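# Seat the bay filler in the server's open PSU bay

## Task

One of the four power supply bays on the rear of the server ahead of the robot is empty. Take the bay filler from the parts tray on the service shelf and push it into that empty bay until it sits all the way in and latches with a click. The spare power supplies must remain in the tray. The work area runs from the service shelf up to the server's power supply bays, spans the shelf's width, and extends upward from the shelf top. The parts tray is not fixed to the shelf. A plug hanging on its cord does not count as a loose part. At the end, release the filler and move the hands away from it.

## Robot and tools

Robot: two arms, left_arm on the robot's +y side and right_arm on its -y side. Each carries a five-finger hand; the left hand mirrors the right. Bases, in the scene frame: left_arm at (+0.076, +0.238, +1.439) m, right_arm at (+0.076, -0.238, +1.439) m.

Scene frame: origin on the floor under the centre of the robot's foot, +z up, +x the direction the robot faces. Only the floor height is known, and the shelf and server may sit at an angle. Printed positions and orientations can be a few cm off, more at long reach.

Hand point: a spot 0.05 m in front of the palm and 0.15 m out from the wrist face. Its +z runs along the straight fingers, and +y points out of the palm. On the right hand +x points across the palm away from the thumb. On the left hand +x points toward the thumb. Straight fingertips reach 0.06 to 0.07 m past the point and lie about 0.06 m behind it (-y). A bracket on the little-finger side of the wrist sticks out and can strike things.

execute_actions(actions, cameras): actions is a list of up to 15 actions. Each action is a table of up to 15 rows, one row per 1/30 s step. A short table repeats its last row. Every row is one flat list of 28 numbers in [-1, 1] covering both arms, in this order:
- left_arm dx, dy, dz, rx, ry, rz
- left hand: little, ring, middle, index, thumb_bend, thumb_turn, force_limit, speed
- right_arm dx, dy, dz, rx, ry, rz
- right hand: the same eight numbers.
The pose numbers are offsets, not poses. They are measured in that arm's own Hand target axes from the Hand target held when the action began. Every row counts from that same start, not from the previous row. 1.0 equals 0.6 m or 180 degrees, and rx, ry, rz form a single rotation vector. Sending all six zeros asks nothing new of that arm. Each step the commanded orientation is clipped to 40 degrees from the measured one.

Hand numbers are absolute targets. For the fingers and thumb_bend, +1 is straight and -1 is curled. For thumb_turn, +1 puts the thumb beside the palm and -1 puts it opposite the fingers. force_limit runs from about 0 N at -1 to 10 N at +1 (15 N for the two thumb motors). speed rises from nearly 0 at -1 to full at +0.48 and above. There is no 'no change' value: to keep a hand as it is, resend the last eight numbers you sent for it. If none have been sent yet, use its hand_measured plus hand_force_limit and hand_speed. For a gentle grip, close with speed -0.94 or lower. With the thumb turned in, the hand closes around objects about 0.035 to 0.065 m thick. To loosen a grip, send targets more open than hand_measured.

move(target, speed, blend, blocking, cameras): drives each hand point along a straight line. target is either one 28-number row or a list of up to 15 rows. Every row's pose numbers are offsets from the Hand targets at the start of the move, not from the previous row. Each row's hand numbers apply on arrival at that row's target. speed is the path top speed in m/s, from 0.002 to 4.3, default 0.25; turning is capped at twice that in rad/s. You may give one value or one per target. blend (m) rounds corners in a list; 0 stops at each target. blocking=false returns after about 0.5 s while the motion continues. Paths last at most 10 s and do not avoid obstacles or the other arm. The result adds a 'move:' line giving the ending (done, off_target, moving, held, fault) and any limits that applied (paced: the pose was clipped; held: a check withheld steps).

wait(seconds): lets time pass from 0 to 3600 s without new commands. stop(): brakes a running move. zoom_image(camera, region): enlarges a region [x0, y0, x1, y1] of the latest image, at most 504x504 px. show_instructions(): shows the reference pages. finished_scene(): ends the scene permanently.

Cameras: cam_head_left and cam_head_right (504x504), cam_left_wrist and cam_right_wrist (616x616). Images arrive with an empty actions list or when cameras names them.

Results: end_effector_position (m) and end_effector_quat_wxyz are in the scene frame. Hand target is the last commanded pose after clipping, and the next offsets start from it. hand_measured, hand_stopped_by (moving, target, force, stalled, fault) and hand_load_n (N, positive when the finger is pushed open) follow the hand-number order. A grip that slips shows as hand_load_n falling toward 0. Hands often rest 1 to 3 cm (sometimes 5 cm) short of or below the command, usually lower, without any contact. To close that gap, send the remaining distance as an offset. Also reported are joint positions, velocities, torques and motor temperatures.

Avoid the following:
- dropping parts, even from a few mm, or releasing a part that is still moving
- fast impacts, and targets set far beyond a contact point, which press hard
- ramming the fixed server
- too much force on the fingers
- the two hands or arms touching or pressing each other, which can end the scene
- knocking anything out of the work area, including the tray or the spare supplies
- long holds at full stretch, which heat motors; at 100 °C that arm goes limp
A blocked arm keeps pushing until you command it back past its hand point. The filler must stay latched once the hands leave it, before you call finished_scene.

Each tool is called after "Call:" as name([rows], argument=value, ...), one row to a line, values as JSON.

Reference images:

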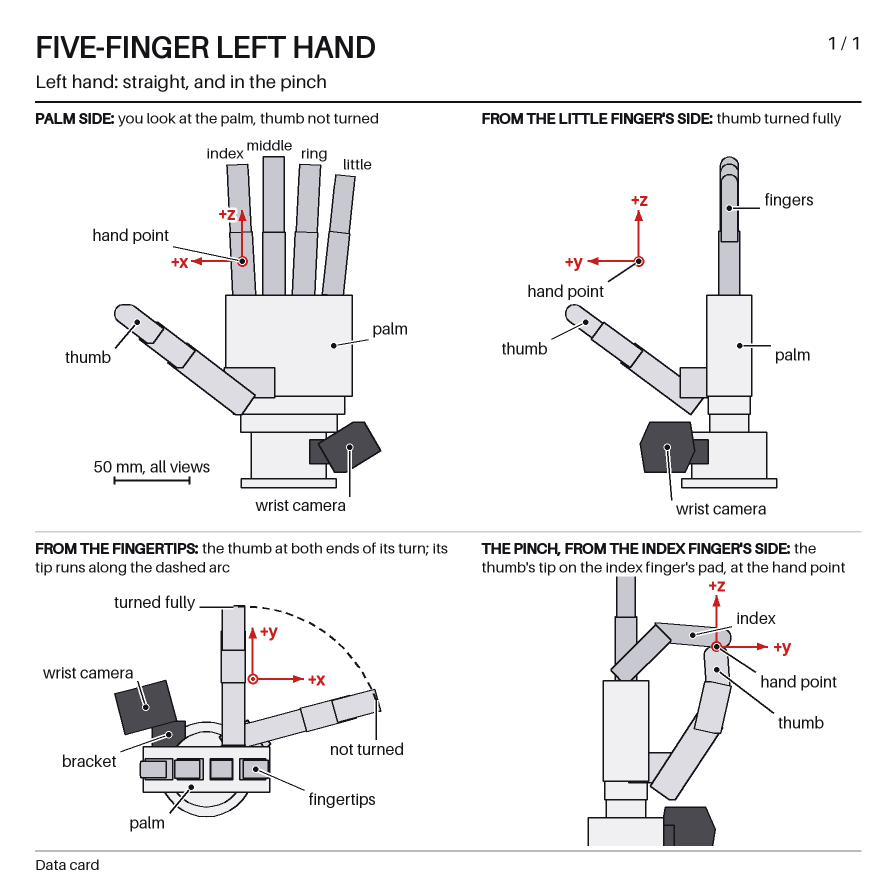

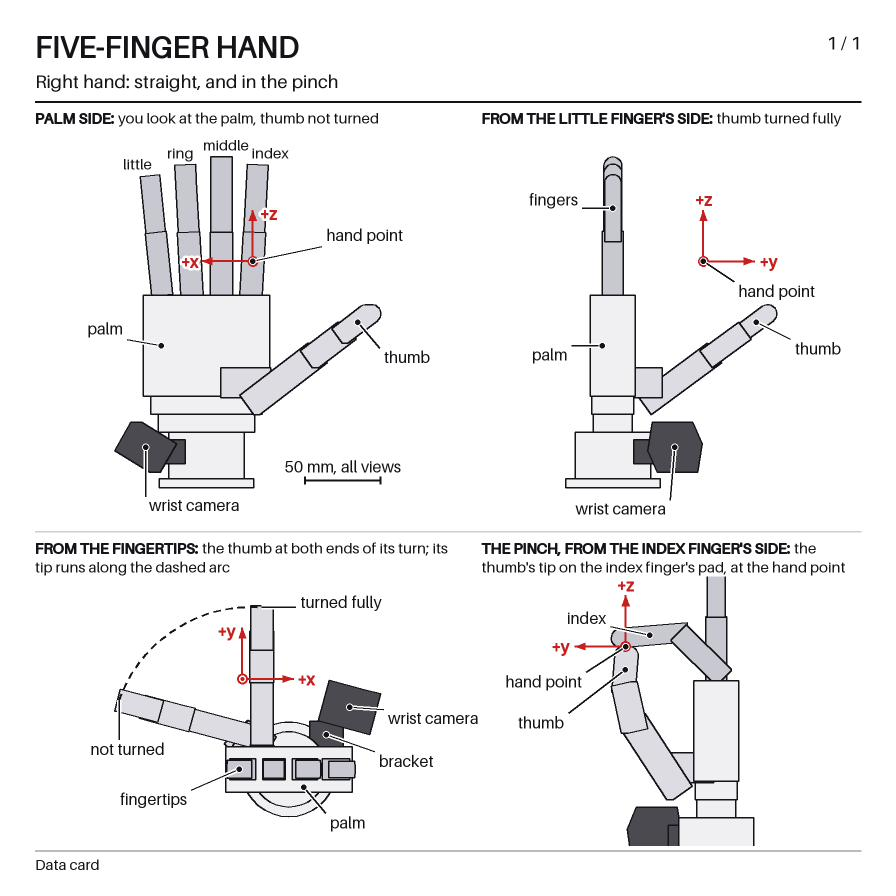

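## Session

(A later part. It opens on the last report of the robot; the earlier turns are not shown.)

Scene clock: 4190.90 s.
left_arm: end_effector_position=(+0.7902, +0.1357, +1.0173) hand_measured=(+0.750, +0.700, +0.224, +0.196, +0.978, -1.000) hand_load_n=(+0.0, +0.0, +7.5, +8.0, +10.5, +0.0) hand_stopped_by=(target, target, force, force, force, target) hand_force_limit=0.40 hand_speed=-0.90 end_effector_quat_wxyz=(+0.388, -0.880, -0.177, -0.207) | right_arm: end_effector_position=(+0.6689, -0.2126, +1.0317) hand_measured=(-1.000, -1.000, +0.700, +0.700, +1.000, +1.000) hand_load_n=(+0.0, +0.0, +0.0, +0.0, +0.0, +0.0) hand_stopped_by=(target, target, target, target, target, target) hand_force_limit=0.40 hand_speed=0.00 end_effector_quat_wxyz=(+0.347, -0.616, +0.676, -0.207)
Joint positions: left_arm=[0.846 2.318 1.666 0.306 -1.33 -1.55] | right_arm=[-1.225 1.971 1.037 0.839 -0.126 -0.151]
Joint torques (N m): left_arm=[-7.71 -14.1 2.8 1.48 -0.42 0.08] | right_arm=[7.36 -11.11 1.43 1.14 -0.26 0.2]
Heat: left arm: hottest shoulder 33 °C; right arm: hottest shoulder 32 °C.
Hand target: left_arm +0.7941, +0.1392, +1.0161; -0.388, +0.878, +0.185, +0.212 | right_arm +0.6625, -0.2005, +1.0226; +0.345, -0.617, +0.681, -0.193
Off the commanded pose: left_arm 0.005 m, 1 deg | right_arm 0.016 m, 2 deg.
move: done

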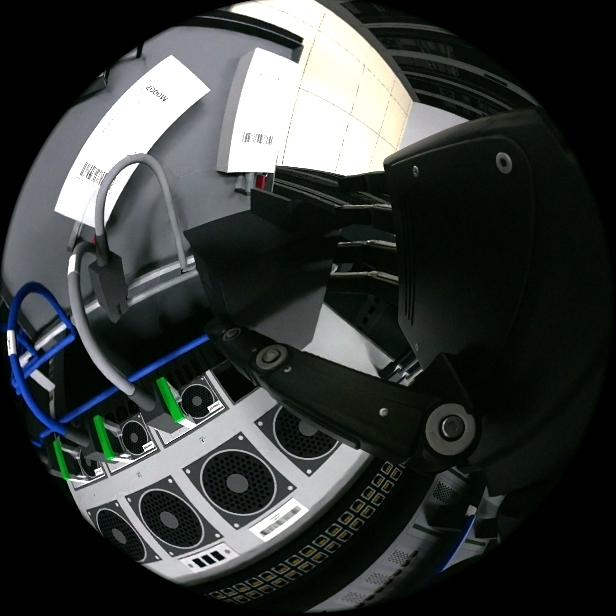

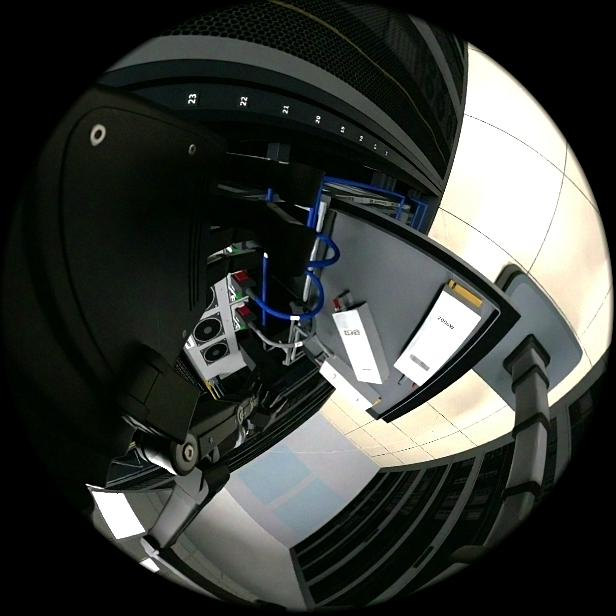

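Call:
move(target=[-0.0033,0.032,-0.0343,0,0,0,0.75,0.7,0.05,0.0,0.6,-1,0.4,-0.9,0,0,0,0,0,0,-1,-1,0.7,0.7,1,1,0.4,0], speed=0.06, cameras=["cam_left_wrist","cam_right_wrist"])

Call:
zoom_image(camera="cam_right_wrist", region=[215, 310, 275, 370])

Call:
zoom_image(camera="cam_left_wrist", region=[170, 290, 350, 470])

Scene clock: 4298.77 s.
left_arm: end_effector_position=(+0.7882, +0.1248, +1.0086) hand_measured=(+0.750, +0.700, +0.224, +0.196, +0.978, -1.000) hand_load_n=(+0.0, +0.0, +7.0, +8.0, +10.5, +0.0) hand_stopped_by=(target, target, force, force, force, target) hand_force_limit=0.40 hand_speed=-0.90 end_effector_quat_wxyz=(+0.395, -0.878, -0.178, -0.203) | right_arm: end_effector_position=(+0.6689, -0.2126, +1.0317) hand_measured=(-1.000, -1.000, +0.700, +0.700, +1.000, +1.000) hand_load_n=(+0.0, +0.0, +0.0, +0.0, -0.5, +0.0) hand_stopped_by=(target, target, target, target, target, target) hand_force_limit=0.40 hand_speed=0.00 end_effector_quat_wxyz=(+0.347, -0.616, +0.676, -0.207)
Joint positions: left_arm=[0.835 2.355 1.712 0.266 -1.356 -1.577] | right_arm=[-1.225 1.971 1.037 0.839 -0.126 -0.151]
Joint torques (N m): left_arm=[-9.76 -14.27 3.81 0.38 -0.66 -0.06] | right_arm=[7.47 -10.87 1.48 1.11 -0.25 0.21]
Heat: left arm: hottest shoulder 31 °C; right arm: hottest shoulder 32 °C.
Hand target: left_arm +0.7971, +0.1108, +1.0160; -0.388, +0.878, +0.184, +0.212 | right_arm +0.6625, -0.2005, +1.0226; +0.345, -0.617, +0.681, -0.193
Off the commanded pose: left_arm 0.018 m, 2 deg | right_arm 0.016 m, 2 deg.
move: off_target (left_arm)

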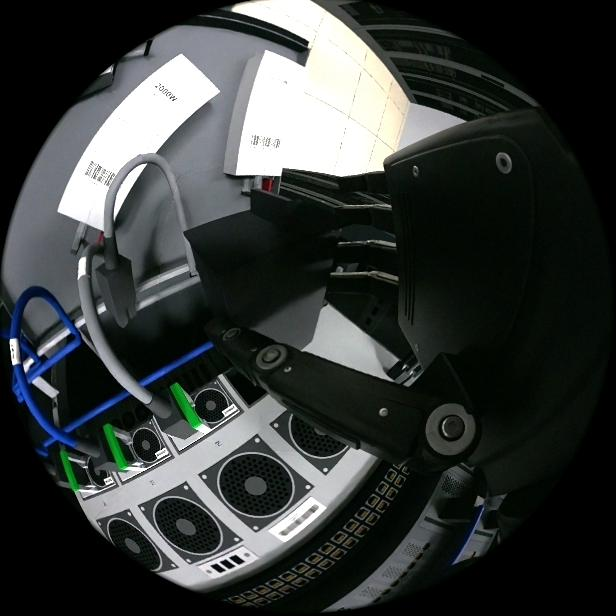

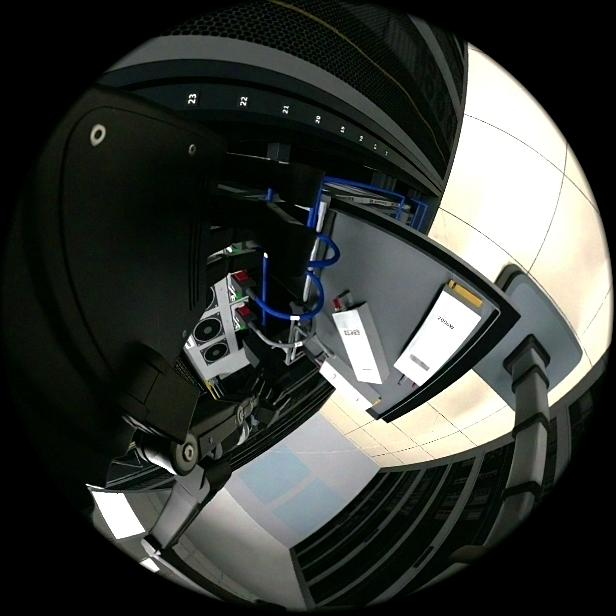

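Scaled by 8.400 from the camera's image (finer frame: 880x880).

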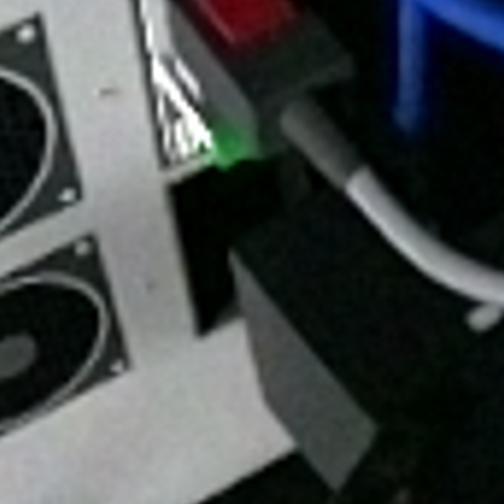

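Scaled by 2.800 from the camera's image (finer frame: 880x880).

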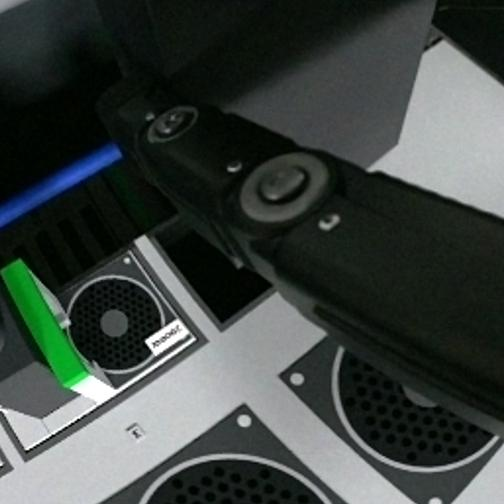

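Call:
zoom_image(camera="cam_right_wrist", region=[232, 325, 268, 361])

Call:
zoom_image(camera="cam_right_wrist", region=[225, 335, 285, 395])

Scaled by 14.000 from the camera's image (finer frame: 880x880).

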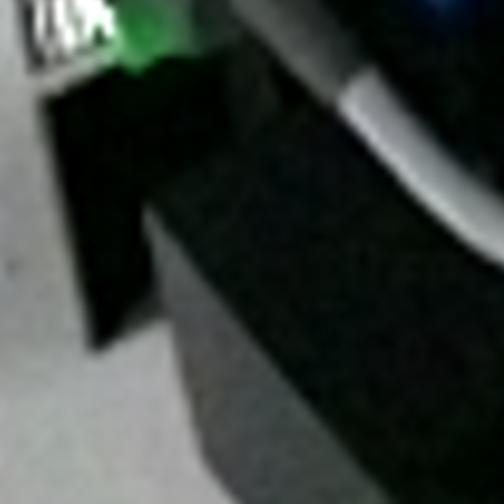

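Scaled by 8.400 from the camera's image (finer frame: 880x880).

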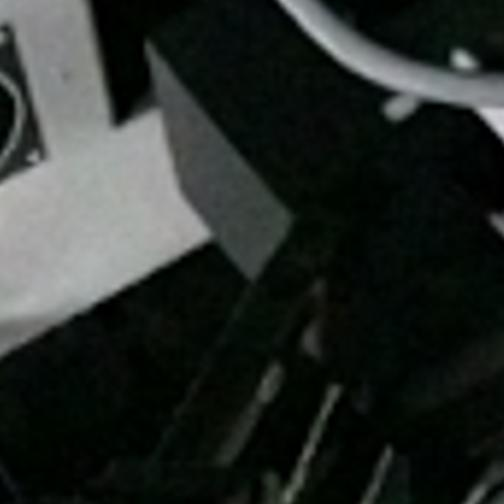

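Call:
move(target=[0.0026,0.0088,-0.0284,0,0,0,0.75,0.7,0.05,0.0,0.6,-1,0.4,-0.9,0,0,0,0,0,0,-1,-1,0.7,0.7,1,1,0.4,0], speed=0.06, cameras=["cam_left_wrist","cam_right_wrist"])

Call:
zoom_image(camera="cam_right_wrist", region=[230, 325, 270, 365])

Call:
zoom_image(camera="cam_left_wrist", region=[180, 290, 340, 450])

Scene clock: 4353.03 s.
left_arm: end_effector_position=(+0.7892, +0.1064, +1.0182) hand_measured=(+0.750, +0.700, +0.224, +0.196, +0.978, -1.000) hand_load_n=(+0.0, +0.0, +7.0, +8.0, +10.0, +0.0) hand_stopped_by=(target, target, force, force, force, target) hand_force_limit=0.40 hand_speed=-0.90 end_effector_quat_wxyz=(+0.394, -0.879, -0.177, -0.204) | right_arm: end_effector_position=(+0.6689, -0.2126, +1.0317) hand_measured=(-1.000, -1.000, +0.700, +0.700, +1.000, +1.000) hand_load_n=(+0.0, +0.0, +0.0, -0.5, +0.0, -0.5) hand_stopped_by=(target, target, target, target, target, target) hand_force_limit=0.40 hand_speed=0.00 end_effector_quat_wxyz=(+0.347, -0.616, +0.676, -0.207)
Joint positions: left_arm=[0.807 2.355 1.727 0.208 -1.378 -1.621] | right_arm=[-1.225 1.971 1.037 0.839 -0.126 -0.151]
Joint torques (N m): left_arm=[-9.93 -14.21 3.95 0.34 -0.68 -0.1] | right_arm=[7.47 -11.28 1.48 1.09 -0.26 0.21]
Heat: left arm: hottest shoulder 32 °C; right arm: hottest shoulder 32 °C.
Hand target: left_arm +0.7972, +0.0950, +1.0240; -0.388, +0.878, +0.185, +0.212 | right_arm +0.6625, -0.2005, +1.0226; +0.345, -0.617, +0.681, -0.193
Off the commanded pose: left_arm 0.015 m, 1 deg | right_arm 0.016 m, 2 deg.
move: off_target (left_arm)

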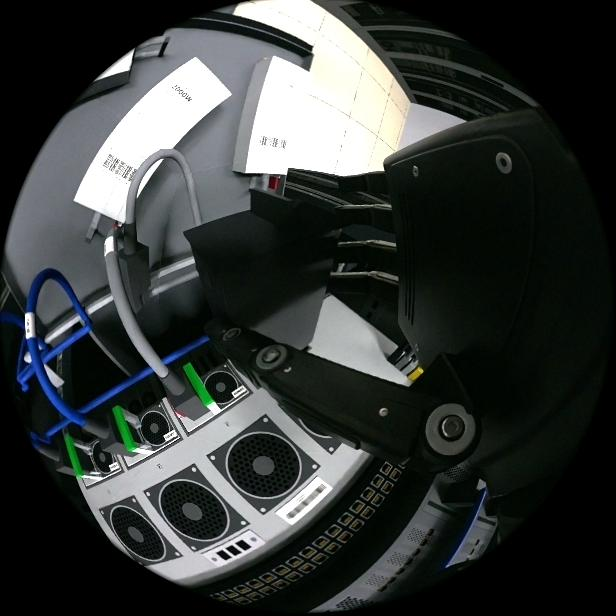

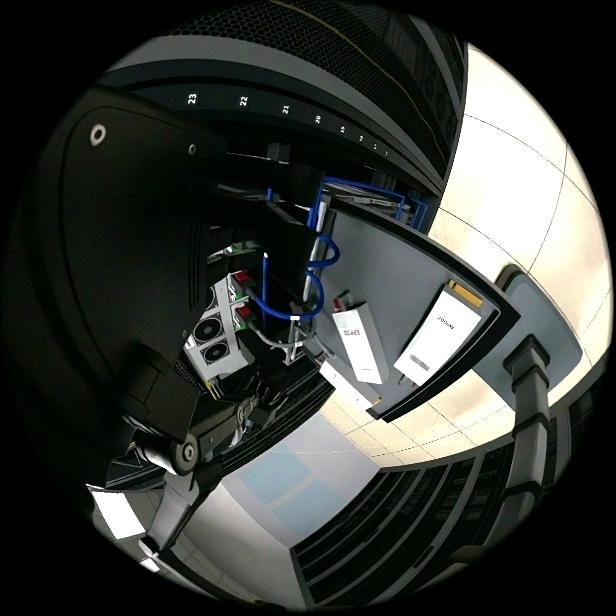

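Scaled by 12.600 from the camera's image (finer frame: 880x880).

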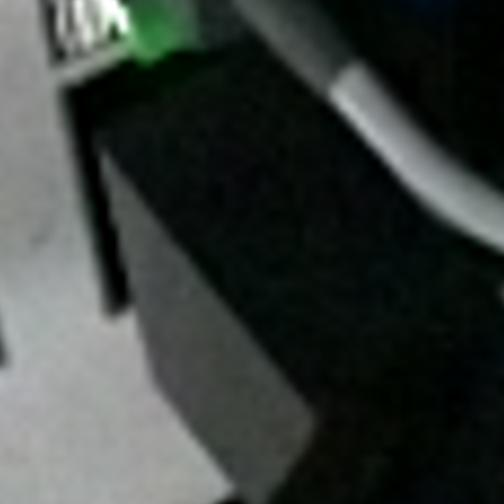

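Scaled by 3.150 from the camera's image (finer frame: 880x880).

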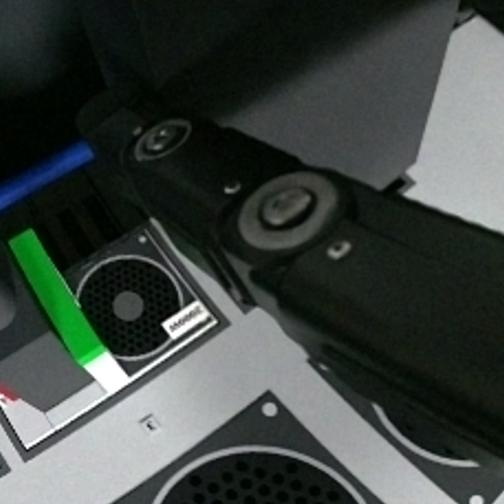

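Call:
zoom_image(camera="cam_left_wrist", region=[280, 320, 330, 370])

Call:
zoom_image(camera="cam_left_wrist", region=[205, 350, 275, 420])

Scaled by 10.080 from the camera's image (finer frame: 880x880).

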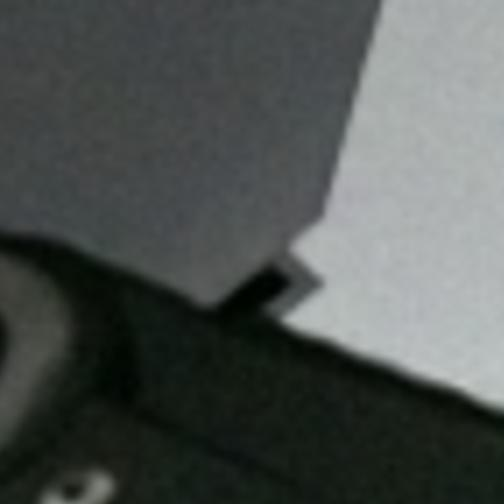

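Scaled by 7.200 from the camera's image (finer frame: 880x880).

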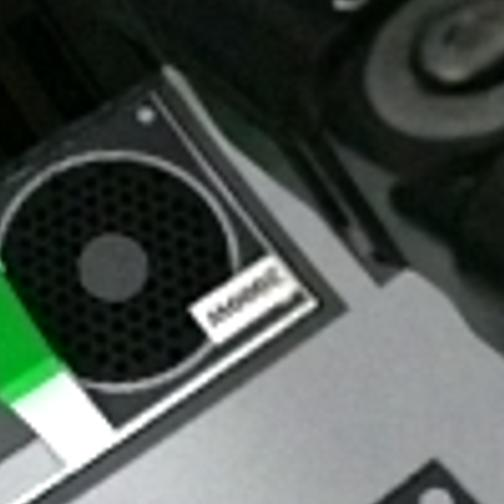

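Call:
move(target=[0.0131,-0.0005,0.043,0,0,0,0.75,0.7,0.05,0.0,0.6,-1,0.4,-0.9,0,0,0,0,0,0,-1,-1,0.7,0.7,1,1,0.4,0], speed=0.04, cameras=["cam_left_wrist","cam_right_wrist"])

Call:
zoom_image(camera="cam_right_wrist", region=[230, 325, 270, 365])

Call:
zoom_image(camera="cam_left_wrist", region=[230, 310, 330, 410])

Scene clock: 4413.37 s.
left_arm: end_effector_position=(+0.7990, +0.1089, +1.0128) hand_measured=(+0.750, +0.700, +0.224, +0.196, +0.978, -1.000) hand_load_n=(+0.0, +0.0, +7.5, +8.5, +10.5, +0.0) hand_stopped_by=(target, target, force, force, force, target) hand_force_limit=0.40 hand_speed=-0.90 end_effector_quat_wxyz=(+0.388, -0.882, -0.171, -0.204) | right_arm: end_effector_position=(+0.6689, -0.2126, +1.0317) hand_measured=(-1.000, -1.000, +0.700, +0.700, +1.000, +1.000) hand_load_n=(+0.0, +0.0, +0.0, +0.0, +0.0, +0.0) hand_stopped_by=(target, target, target, target, target, target) hand_force_limit=0.40 hand_speed=0.00 end_effector_quat_wxyz=(+0.347, -0.616, +0.676, -0.207)
Joint positions: left_arm=[0.818 2.364 1.753 0.219 -1.353 -1.584] | right_arm=[-1.225 1.971 1.037 0.839 -0.126 -0.151]
Joint torques (N m): left_arm=[-8 -14.62 4.08 1.46 -0.42 0.07] | right_arm=[7.41 -10.93 1.42 1.09 -0.26 0.21]
Heat: left arm: hottest shoulder 32 °C; right arm: hottest shoulder 32 °C.
Hand target: left_arm +0.8095, +0.1162, +1.0125; -0.388, +0.878, +0.185, +0.212 | right_arm +0.6625, -0.2005, +1.0226; +0.345, -0.617, +0.681, -0.193
Off the commanded pose: left_arm 0.013 m, 2 deg | right_arm 0.016 m, 2 deg.
move: off_target (left_arm)

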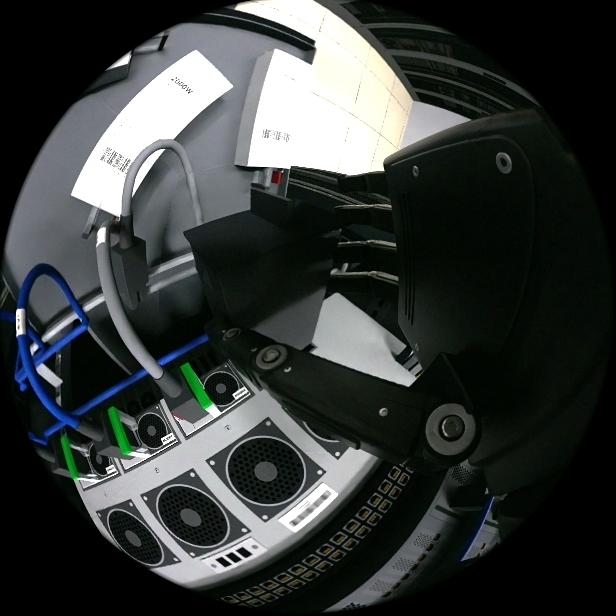

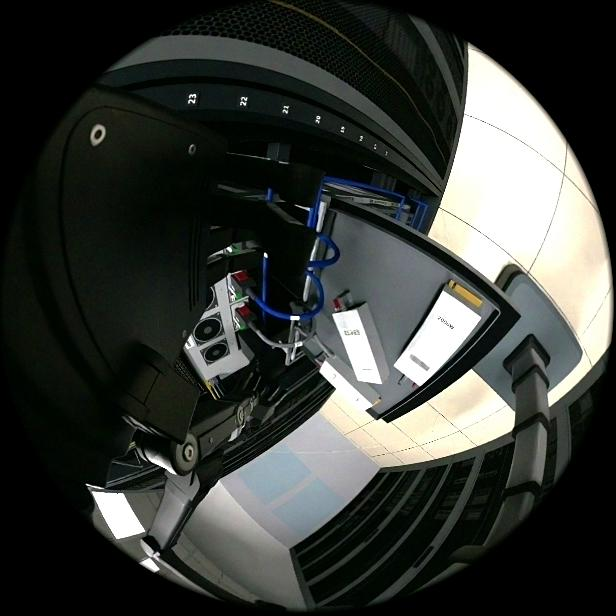

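Scaled by 12.600 from the camera's image (finer frame: 880x880).

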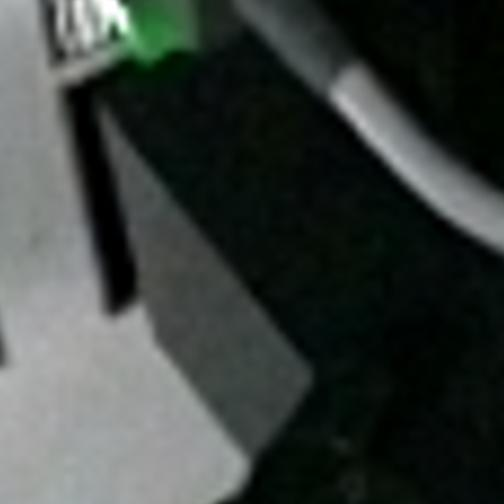

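Scaled by 5.040 from the camera's image (finer frame: 880x880).

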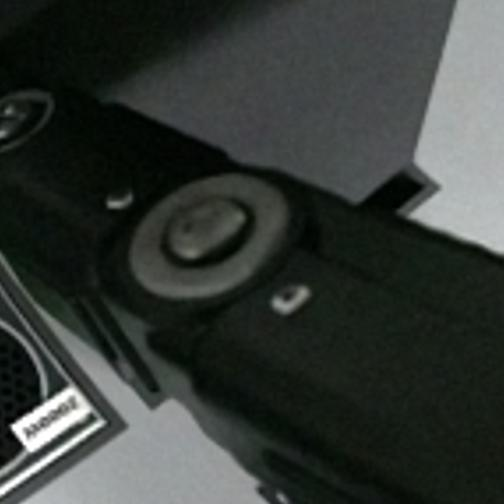

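Call:
move(target=[0.009,-0.004,0.0048,0,0,0,0.75,0.7,0.05,0.0,0.6,-1,0.4,-0.9,0,0,0,0,0,0,-1,-1,0.7,0.7,1,1,0.4,0], speed=0.04, cameras=["cam_left_wrist","cam_right_wrist"])

Call:
zoom_image(camera="cam_right_wrist", region=[230, 325, 270, 365])

Call:
zoom_image(camera="cam_left_wrist", region=[230, 310, 330, 410])

Scene clock: 4459.20 s.
left_arm: end_effector_position=(+0.7987, +0.1094, +1.0112) hand_measured=(+0.750, +0.700, +0.224, +0.196, +0.978, -1.000) hand_load_n=(+0.0, +0.0, +7.5, +8.0, +10.5, +0.0) hand_stopped_by=(target, target, force, force, force, target) hand_force_limit=0.40 hand_speed=-0.90 end_effector_quat_wxyz=(+0.388, -0.884, -0.167, -0.202) | right_arm: end_effector_position=(+0.6689, -0.2126, +1.0317) hand_measured=(-1.000, -1.000, +0.700, +0.700, +1.000, +1.000) hand_load_n=(+0.0, +0.5, +0.0, +0.0, +0.0, +0.0) hand_stopped_by=(target, target, target, target, target, target) hand_force_limit=0.40 hand_speed=0.00 end_effector_quat_wxyz=(+0.347, -0.616, +0.676, -0.207)
Joint positions: left_arm=[0.82 2.364 1.753 0.219 -1.348 -1.576] | right_arm=[-1.225 1.971 1.037 0.839 -0.126 -0.151]
Joint torques (N m): left_arm=[-7.82 -14.86 4.03 1.46 -0.43 0.05] | right_arm=[7.59 -10.99 1.47 1.09 -0.26 0.21]
Heat: left arm: hottest shoulder 32 °C; right arm: hottest shoulder 32 °C.
Hand target: left_arm +0.8134, +0.1204, +1.0149; -0.388, +0.878, +0.184, +0.212 | right_arm +0.6625, -0.2005, +1.0226; +0.345, -0.617, +0.681, -0.193
Off the commanded pose: left_arm 0.019 m, 2 deg | right_arm 0.016 m, 2 deg.
move: off_target (left_arm)

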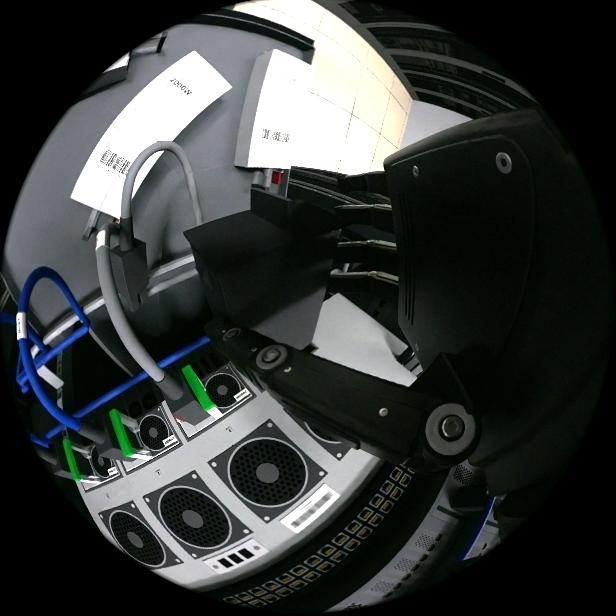

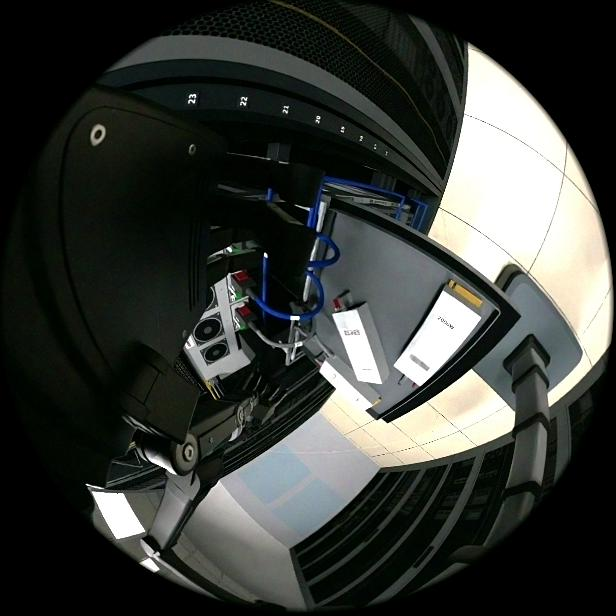

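Scaled by 12.600 from the camera's image (finer frame: 880x880).

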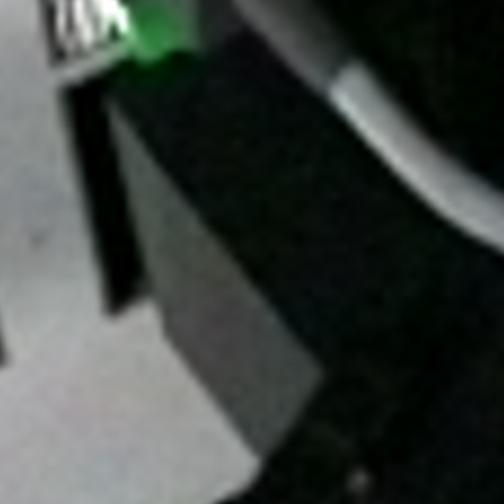

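Scaled by 5.040 from the camera's image (finer frame: 880x880).

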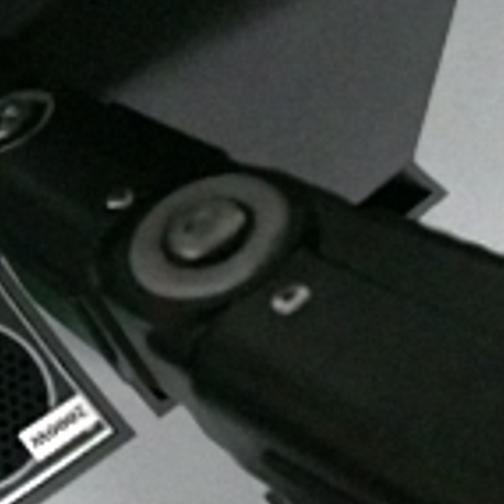

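Call:
move(target=[0.0122,-0.0042,0.0005,0,0,0,0.75,0.7,0.05,0.0,0.6,-1,0.4,-0.9,0,0,0,0,0,0,-1,-1,0.7,0.7,1,1,0.4,0], speed=0.1, cameras=["cam_left_wrist","cam_right_wrist"])

Call:
zoom_image(camera="cam_right_wrist", region=[230, 325, 270, 365])

Call:
zoom_image(camera="cam_left_wrist", region=[230, 310, 330, 410])

Scene clock: 4469.80 s.
left_arm: end_effector_position=(+0.7986, +0.1097, +1.0107) hand_measured=(+0.750, +0.700, +0.224, +0.196, +0.978, -1.000) hand_load_n=(+0.0, +0.0, +7.0, +8.5, +10.5, +0.0) hand_stopped_by=(target, target, force, force, force, target) hand_force_limit=0.40 hand_speed=-0.90 end_effector_quat_wxyz=(+0.388, -0.884, -0.166, -0.202) | right_arm: end_effector_position=(+0.6689, -0.2126, +1.0317) hand_measured=(-1.000, -1.000, +0.700, +0.700, +1.000, +1.000) hand_load_n=(+0.0, +0.5, +0.0, +0.0, +0.0, -0.5) hand_stopped_by=(target, target, target, target, target, target) hand_force_limit=0.40 hand_speed=0.00 end_effector_quat_wxyz=(+0.347, -0.616, +0.676, -0.207)
Joint positions: left_arm=[0.82 2.364 1.753 0.219 -1.347 -1.572] | right_arm=[-1.225 1.971 1.037 0.839 -0.126 -0.151]
Joint torques (N m): left_arm=[-7.65 -15.68 4.03 1.16 -0.44 0.04] | right_arm=[7.12 -10.87 1.44 1.07 -0.26 0.21]
Heat: left arm: hottest shoulder 32 °C; right arm: hottest shoulder 32 °C.
Hand target: left_arm +0.8184, +0.1233, +1.0200; -0.388, +0.878, +0.184, +0.212 | right_arm +0.6625, -0.2005, +1.0226; +0.345, -0.617, +0.681, -0.193
Off the commanded pose: left_arm 0.026 m, 3 deg | right_arm 0.016 m, 2 deg.
move: off_target (left_arm)

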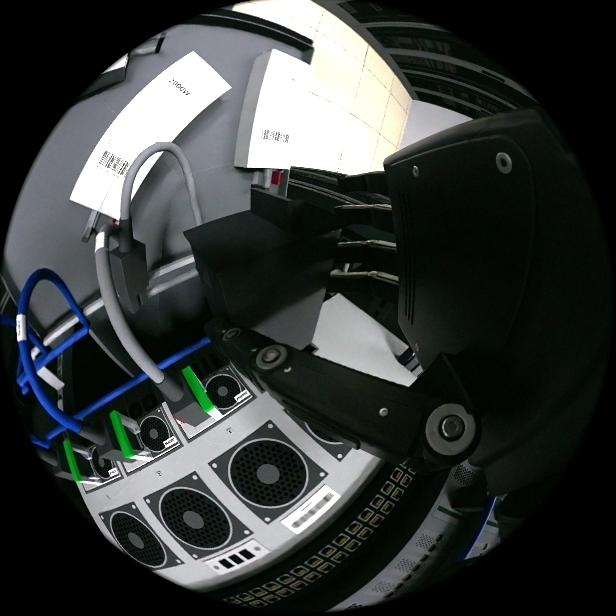

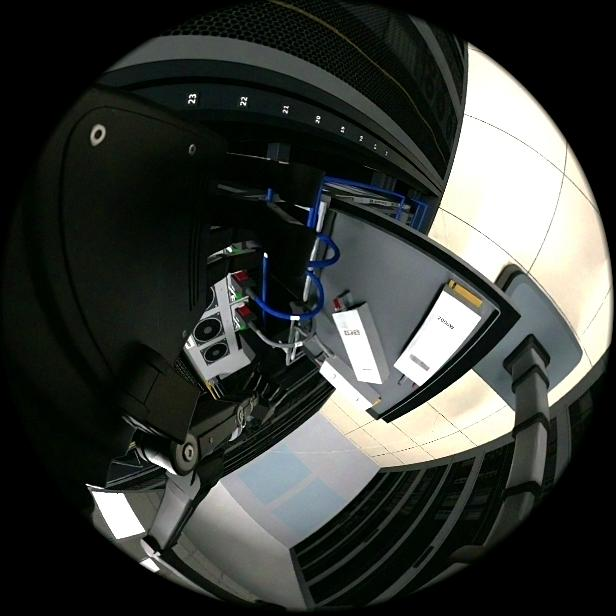

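Scaled by 12.600 from the camera's image (finer frame: 880x880).

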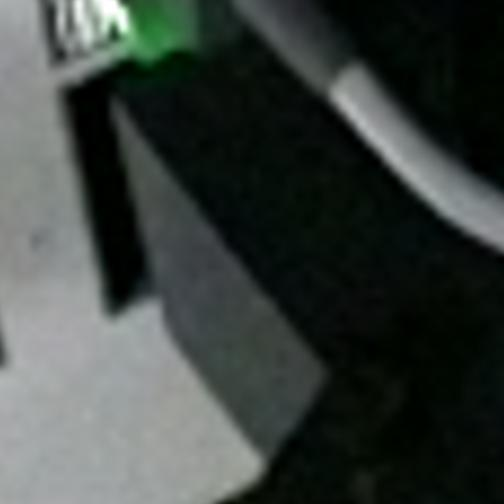

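Scaled by 5.040 from the camera's image (finer frame: 880x880).

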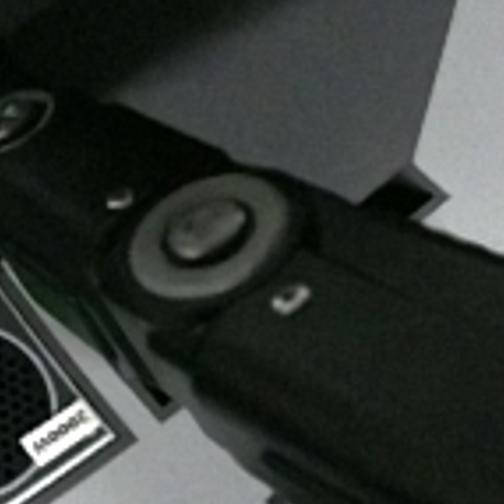

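Call:
move(target=[0.0137,-0.0012,0.002,0,0,0,0.75,0.7,0.05,0.0,0.6,-1,0.4,-0.9,0,0,0,0,0,0,-1,-1,0.7,0.7,1,1,0.4,0], speed=0.1, cameras=["cam_left_wrist","cam_right_wrist"])

Call:
zoom_image(camera="cam_right_wrist", region=[230, 325, 270, 365])

Call:
zoom_image(camera="cam_left_wrist", region=[230, 310, 330, 410])

Scene clock: 4493.10 s.
left_arm: end_effector_position=(+0.8015, +0.1110, +1.0111) hand_measured=(+0.750, +0.700, +0.224, +0.196, +0.978, -1.000) hand_load_n=(+0.0, +0.0, +7.5, +8.5, +10.0, +0.0) hand_stopped_by=(target, target, force, force, force, target) hand_force_limit=0.40 hand_speed=-0.90 end_effector_quat_wxyz=(+0.388, -0.884, -0.165, -0.202) | right_arm: end_effector_position=(+0.6689, -0.2126, +1.0317) hand_measured=(-1.000, -1.000, +0.700, +0.700, +1.000, +1.000) hand_load_n=(+0.0, +0.5, -0.5, +0.0, +0.0, +0.0) hand_stopped_by=(target, target, target, target, target, target) hand_force_limit=0.40 hand_speed=0.00 end_effector_quat_wxyz=(+0.347, -0.616, +0.676, -0.207)
Joint positions: left_arm=[0.822 2.364 1.759 0.219 -1.345 -1.565] | right_arm=[-1.225 1.971 1.037 0.839 -0.126 -0.151]
Joint torques (N m): left_arm=[-7.82 -16.44 4.4 0.62 -0.43 0.05] | right_arm=[7.36 -10.81 1.47 1.13 -0.28 0.19]
Heat: left arm: hottest shoulder 33 °C; right arm: hottest shoulder 32 °C.
Hand target: left_arm +0.8252, +0.1261, +1.0239; -0.388, +0.878, +0.184, +0.212 | right_arm +0.6625, -0.2005, +1.0226; +0.345, -0.617, +0.681, -0.193
Off the commanded pose: left_arm 0.031 m, 3 deg | right_arm 0.016 m, 2 deg.
move: off_target (left_arm)

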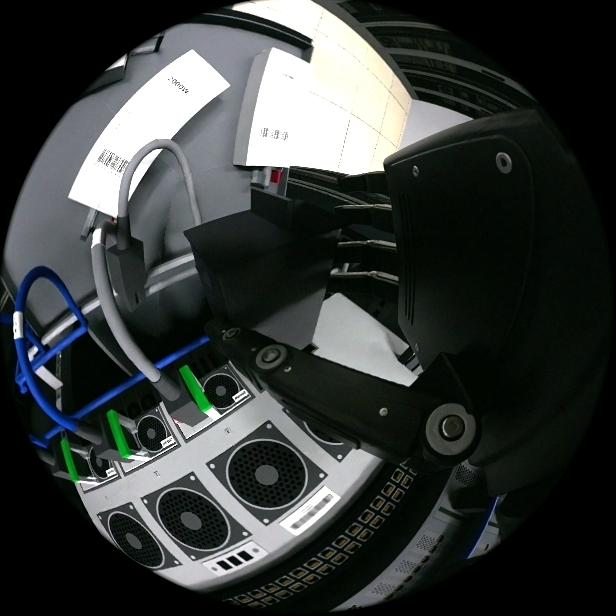

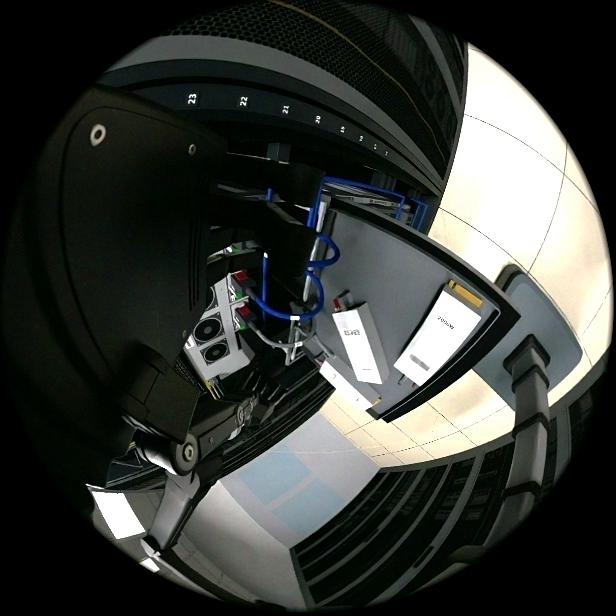

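Scaled by 12.600 from the camera's image (finer frame: 880x880).

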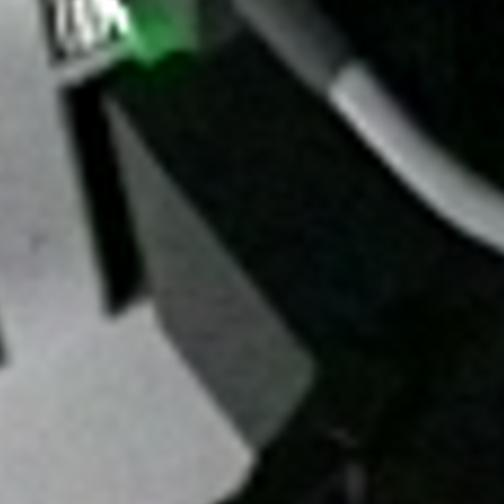

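Scaled by 5.040 from the camera's image (finer frame: 880x880).

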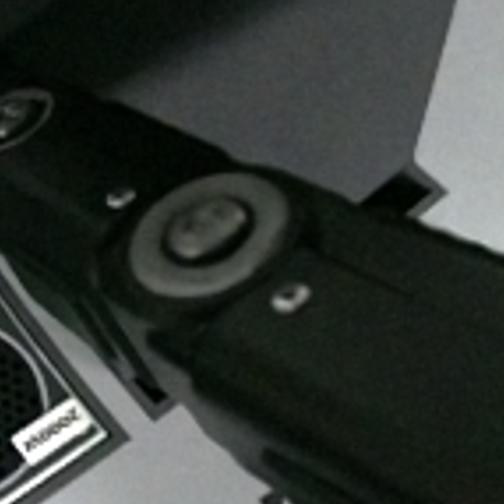

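Call:
move(target=[0.0096,-0.0086,-0.0026,0,0,0,0.75,0.7,0.05,0.0,0.6,-1,0.4,-0.9,0,0,0,0,0,0,-1,-1,0.7,0.7,1,1,0.4,0], speed=0.05, cameras=["cam_left_wrist","cam_right_wrist"])

Scene clock: 4527.37 s.
left_arm: end_effector_position=(+0.8020, +0.1115, +1.0117) hand_measured=(+0.750, +0.700, +0.224, +0.196, +0.978, -1.000) hand_load_n=(+0.0, +0.0, +7.5, +8.0, +10.5, -0.5) hand_stopped_by=(target, target, force, force, force, target) hand_force_limit=0.40 hand_speed=-0.90 end_effector_quat_wxyz=(+0.388, -0.884, -0.163, -0.201) | right_arm: end_effector_position=(+0.6689, -0.2126, +1.0317) hand_measured=(-1.000, -1.000, +0.700, +0.700, +1.000, +1.000) hand_load_n=(+0.0, +0.0, +0.0, +0.0, +0.0, +0.0) hand_stopped_by=(target, target, target, target, target, target) hand_force_limit=0.40 hand_speed=0.00 end_effector_quat_wxyz=(+0.347, -0.616, +0.676, -0.207)
Joint positions: left_arm=[0.823 2.362 1.759 0.215 -1.345 -1.561] | right_arm=[-1.225 1.971 1.037 0.839 -0.126 -0.151]
Joint torques (N m): left_arm=[-7.82 -17.14 3.59 0.49 -0.47 0.06] | right_arm=[7.47 -10.99 1.46 1.06 -0.27 0.22]
Heat: left arm: hottest shoulder 33 °C; right arm: hottest shoulder 32 °C.
Hand target: left_arm +0.8272, +0.1293, +1.0309; -0.388, +0.878, +0.184, +0.212 | right_arm +0.6625, -0.2005, +1.0226; +0.345, -0.617, +0.681, -0.193
Off the commanded pose: left_arm 0.036 m, 3 deg | right_arm 0.016 m, 2 deg.
move: off_target (left_arm)

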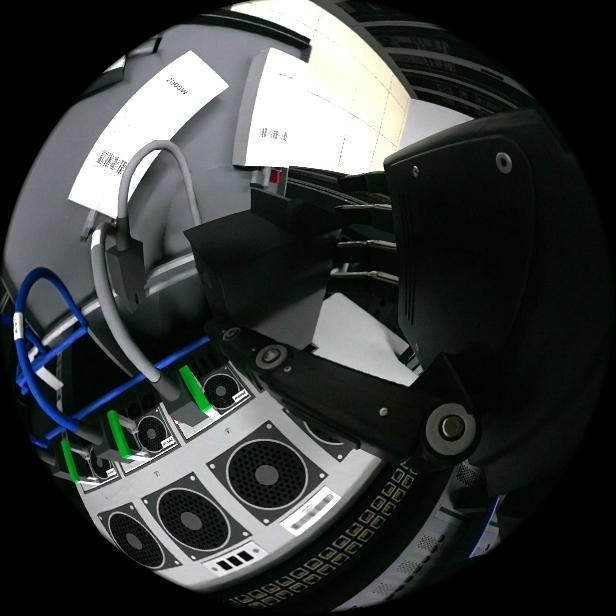

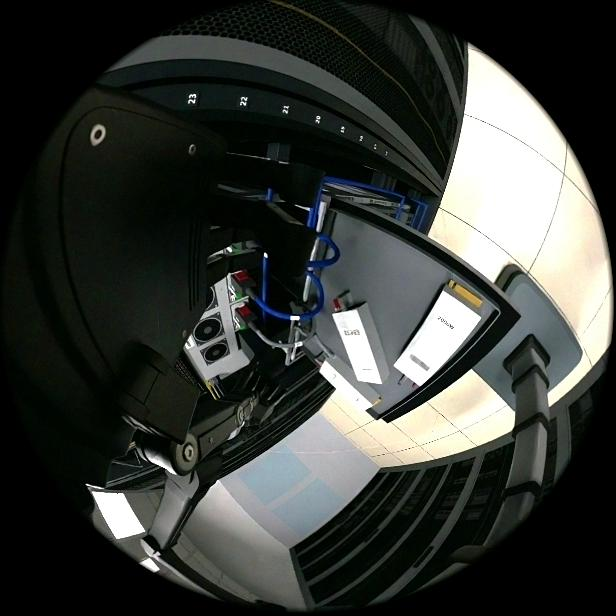

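Call:
move(target=[0.0108,-0.0067,-0.0034,0,0,0,0.75,0.7,0.05,0.0,0.6,-1,0.4,-0.9,0,0,0,0,0,0,-1,-1,0.7,0.7,1,1,0.4,0], speed=0.05, cameras=["cam_left_wrist","cam_right_wrist"])

Call:
zoom_image(camera="cam_left_wrist", region=[230, 310, 330, 410])

Call:
zoom_image(camera="cam_right_wrist", region=[230, 325, 270, 365])

Scene clock: 4536.00 s.
left_arm: end_effector_position=(+0.8031, +0.1123, +1.0135) hand_measured=(+0.750, +0.700, +0.224, +0.196, +0.978, -1.000) hand_load_n=(+0.0, +0.0, +8.0, +7.5, +10.0, -2.0) hand_stopped_by=(target, target, force, force, force, target) hand_force_limit=0.40 hand_speed=-0.90 end_effector_quat_wxyz=(+0.390, -0.886, -0.157, -0.197) | right_arm: end_effector_position=(+0.6689, -0.2126, +1.0317) hand_measured=(-1.000, -1.000, +0.700, +0.700, +1.000, +1.000) hand_load_n=(+0.0, +0.0, +0.0, +0.0, +0.0, +0.0) hand_stopped_by=(target, target, target, target, target, target) hand_force_limit=0.40 hand_speed=0.00 end_effector_quat_wxyz=(+0.347, -0.616, +0.676, -0.207)
Joint positions: left_arm=[0.823 2.355 1.759 0.2 -1.345 -1.554] | right_arm=[-1.225 1.971 1.037 0.839 -0.126 -0.151]
Joint torques (N m): left_arm=[-8 -17.96 3.21 0.57 -0.5 -0.07] | right_arm=[7.41 -10.93 1.47 1.07 -0.25 0.22]
Heat: left arm: hottest shoulder 33 °C; right arm: hottest shoulder 32 °C.
Hand target: left_arm +0.8302, +0.1311, +1.0379; -0.388, +0.878, +0.184, +0.212 | right_arm +0.6625, -0.2005, +1.0226; +0.345, -0.617, +0.681, -0.193
Off the commanded pose: left_arm 0.041 m, 4 deg | right_arm 0.016 m, 2 deg.
move: off_target (left_arm)

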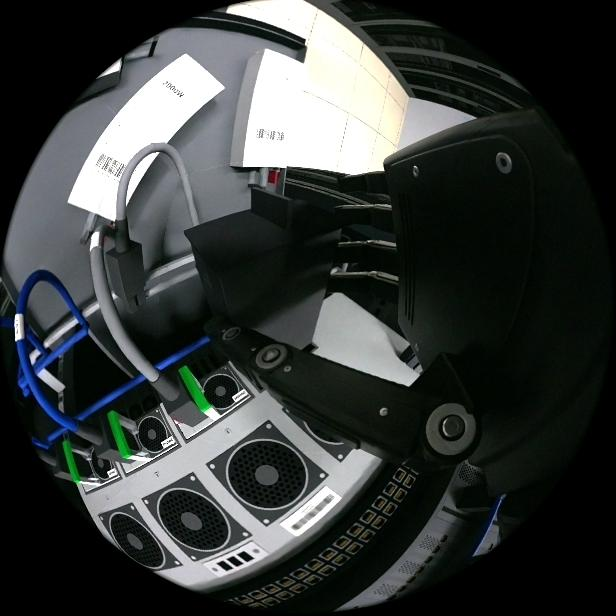

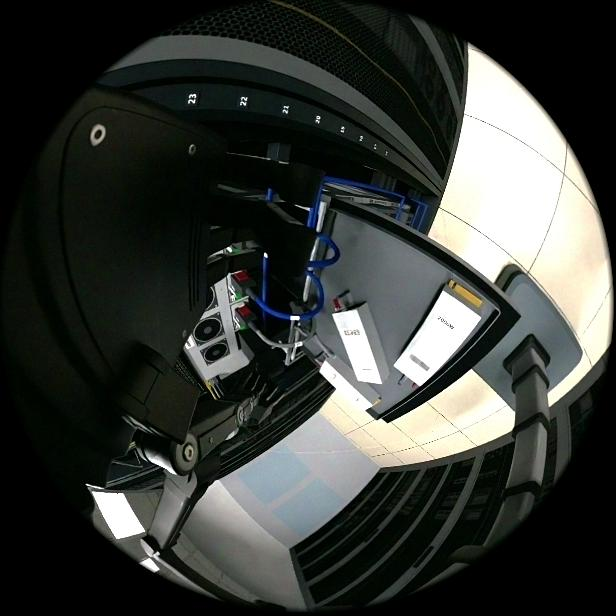

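Scaled by 5.040 from the camera's image (finer frame: 880x880).

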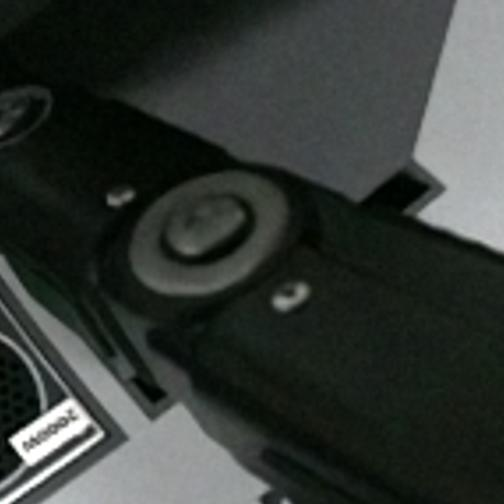

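Scaled by 12.600 from the camera's image (finer frame: 880x880).

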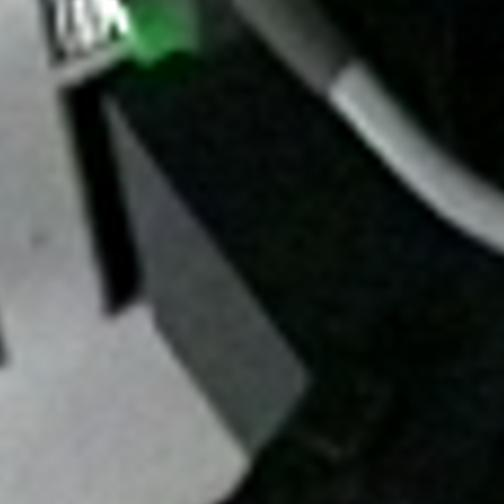

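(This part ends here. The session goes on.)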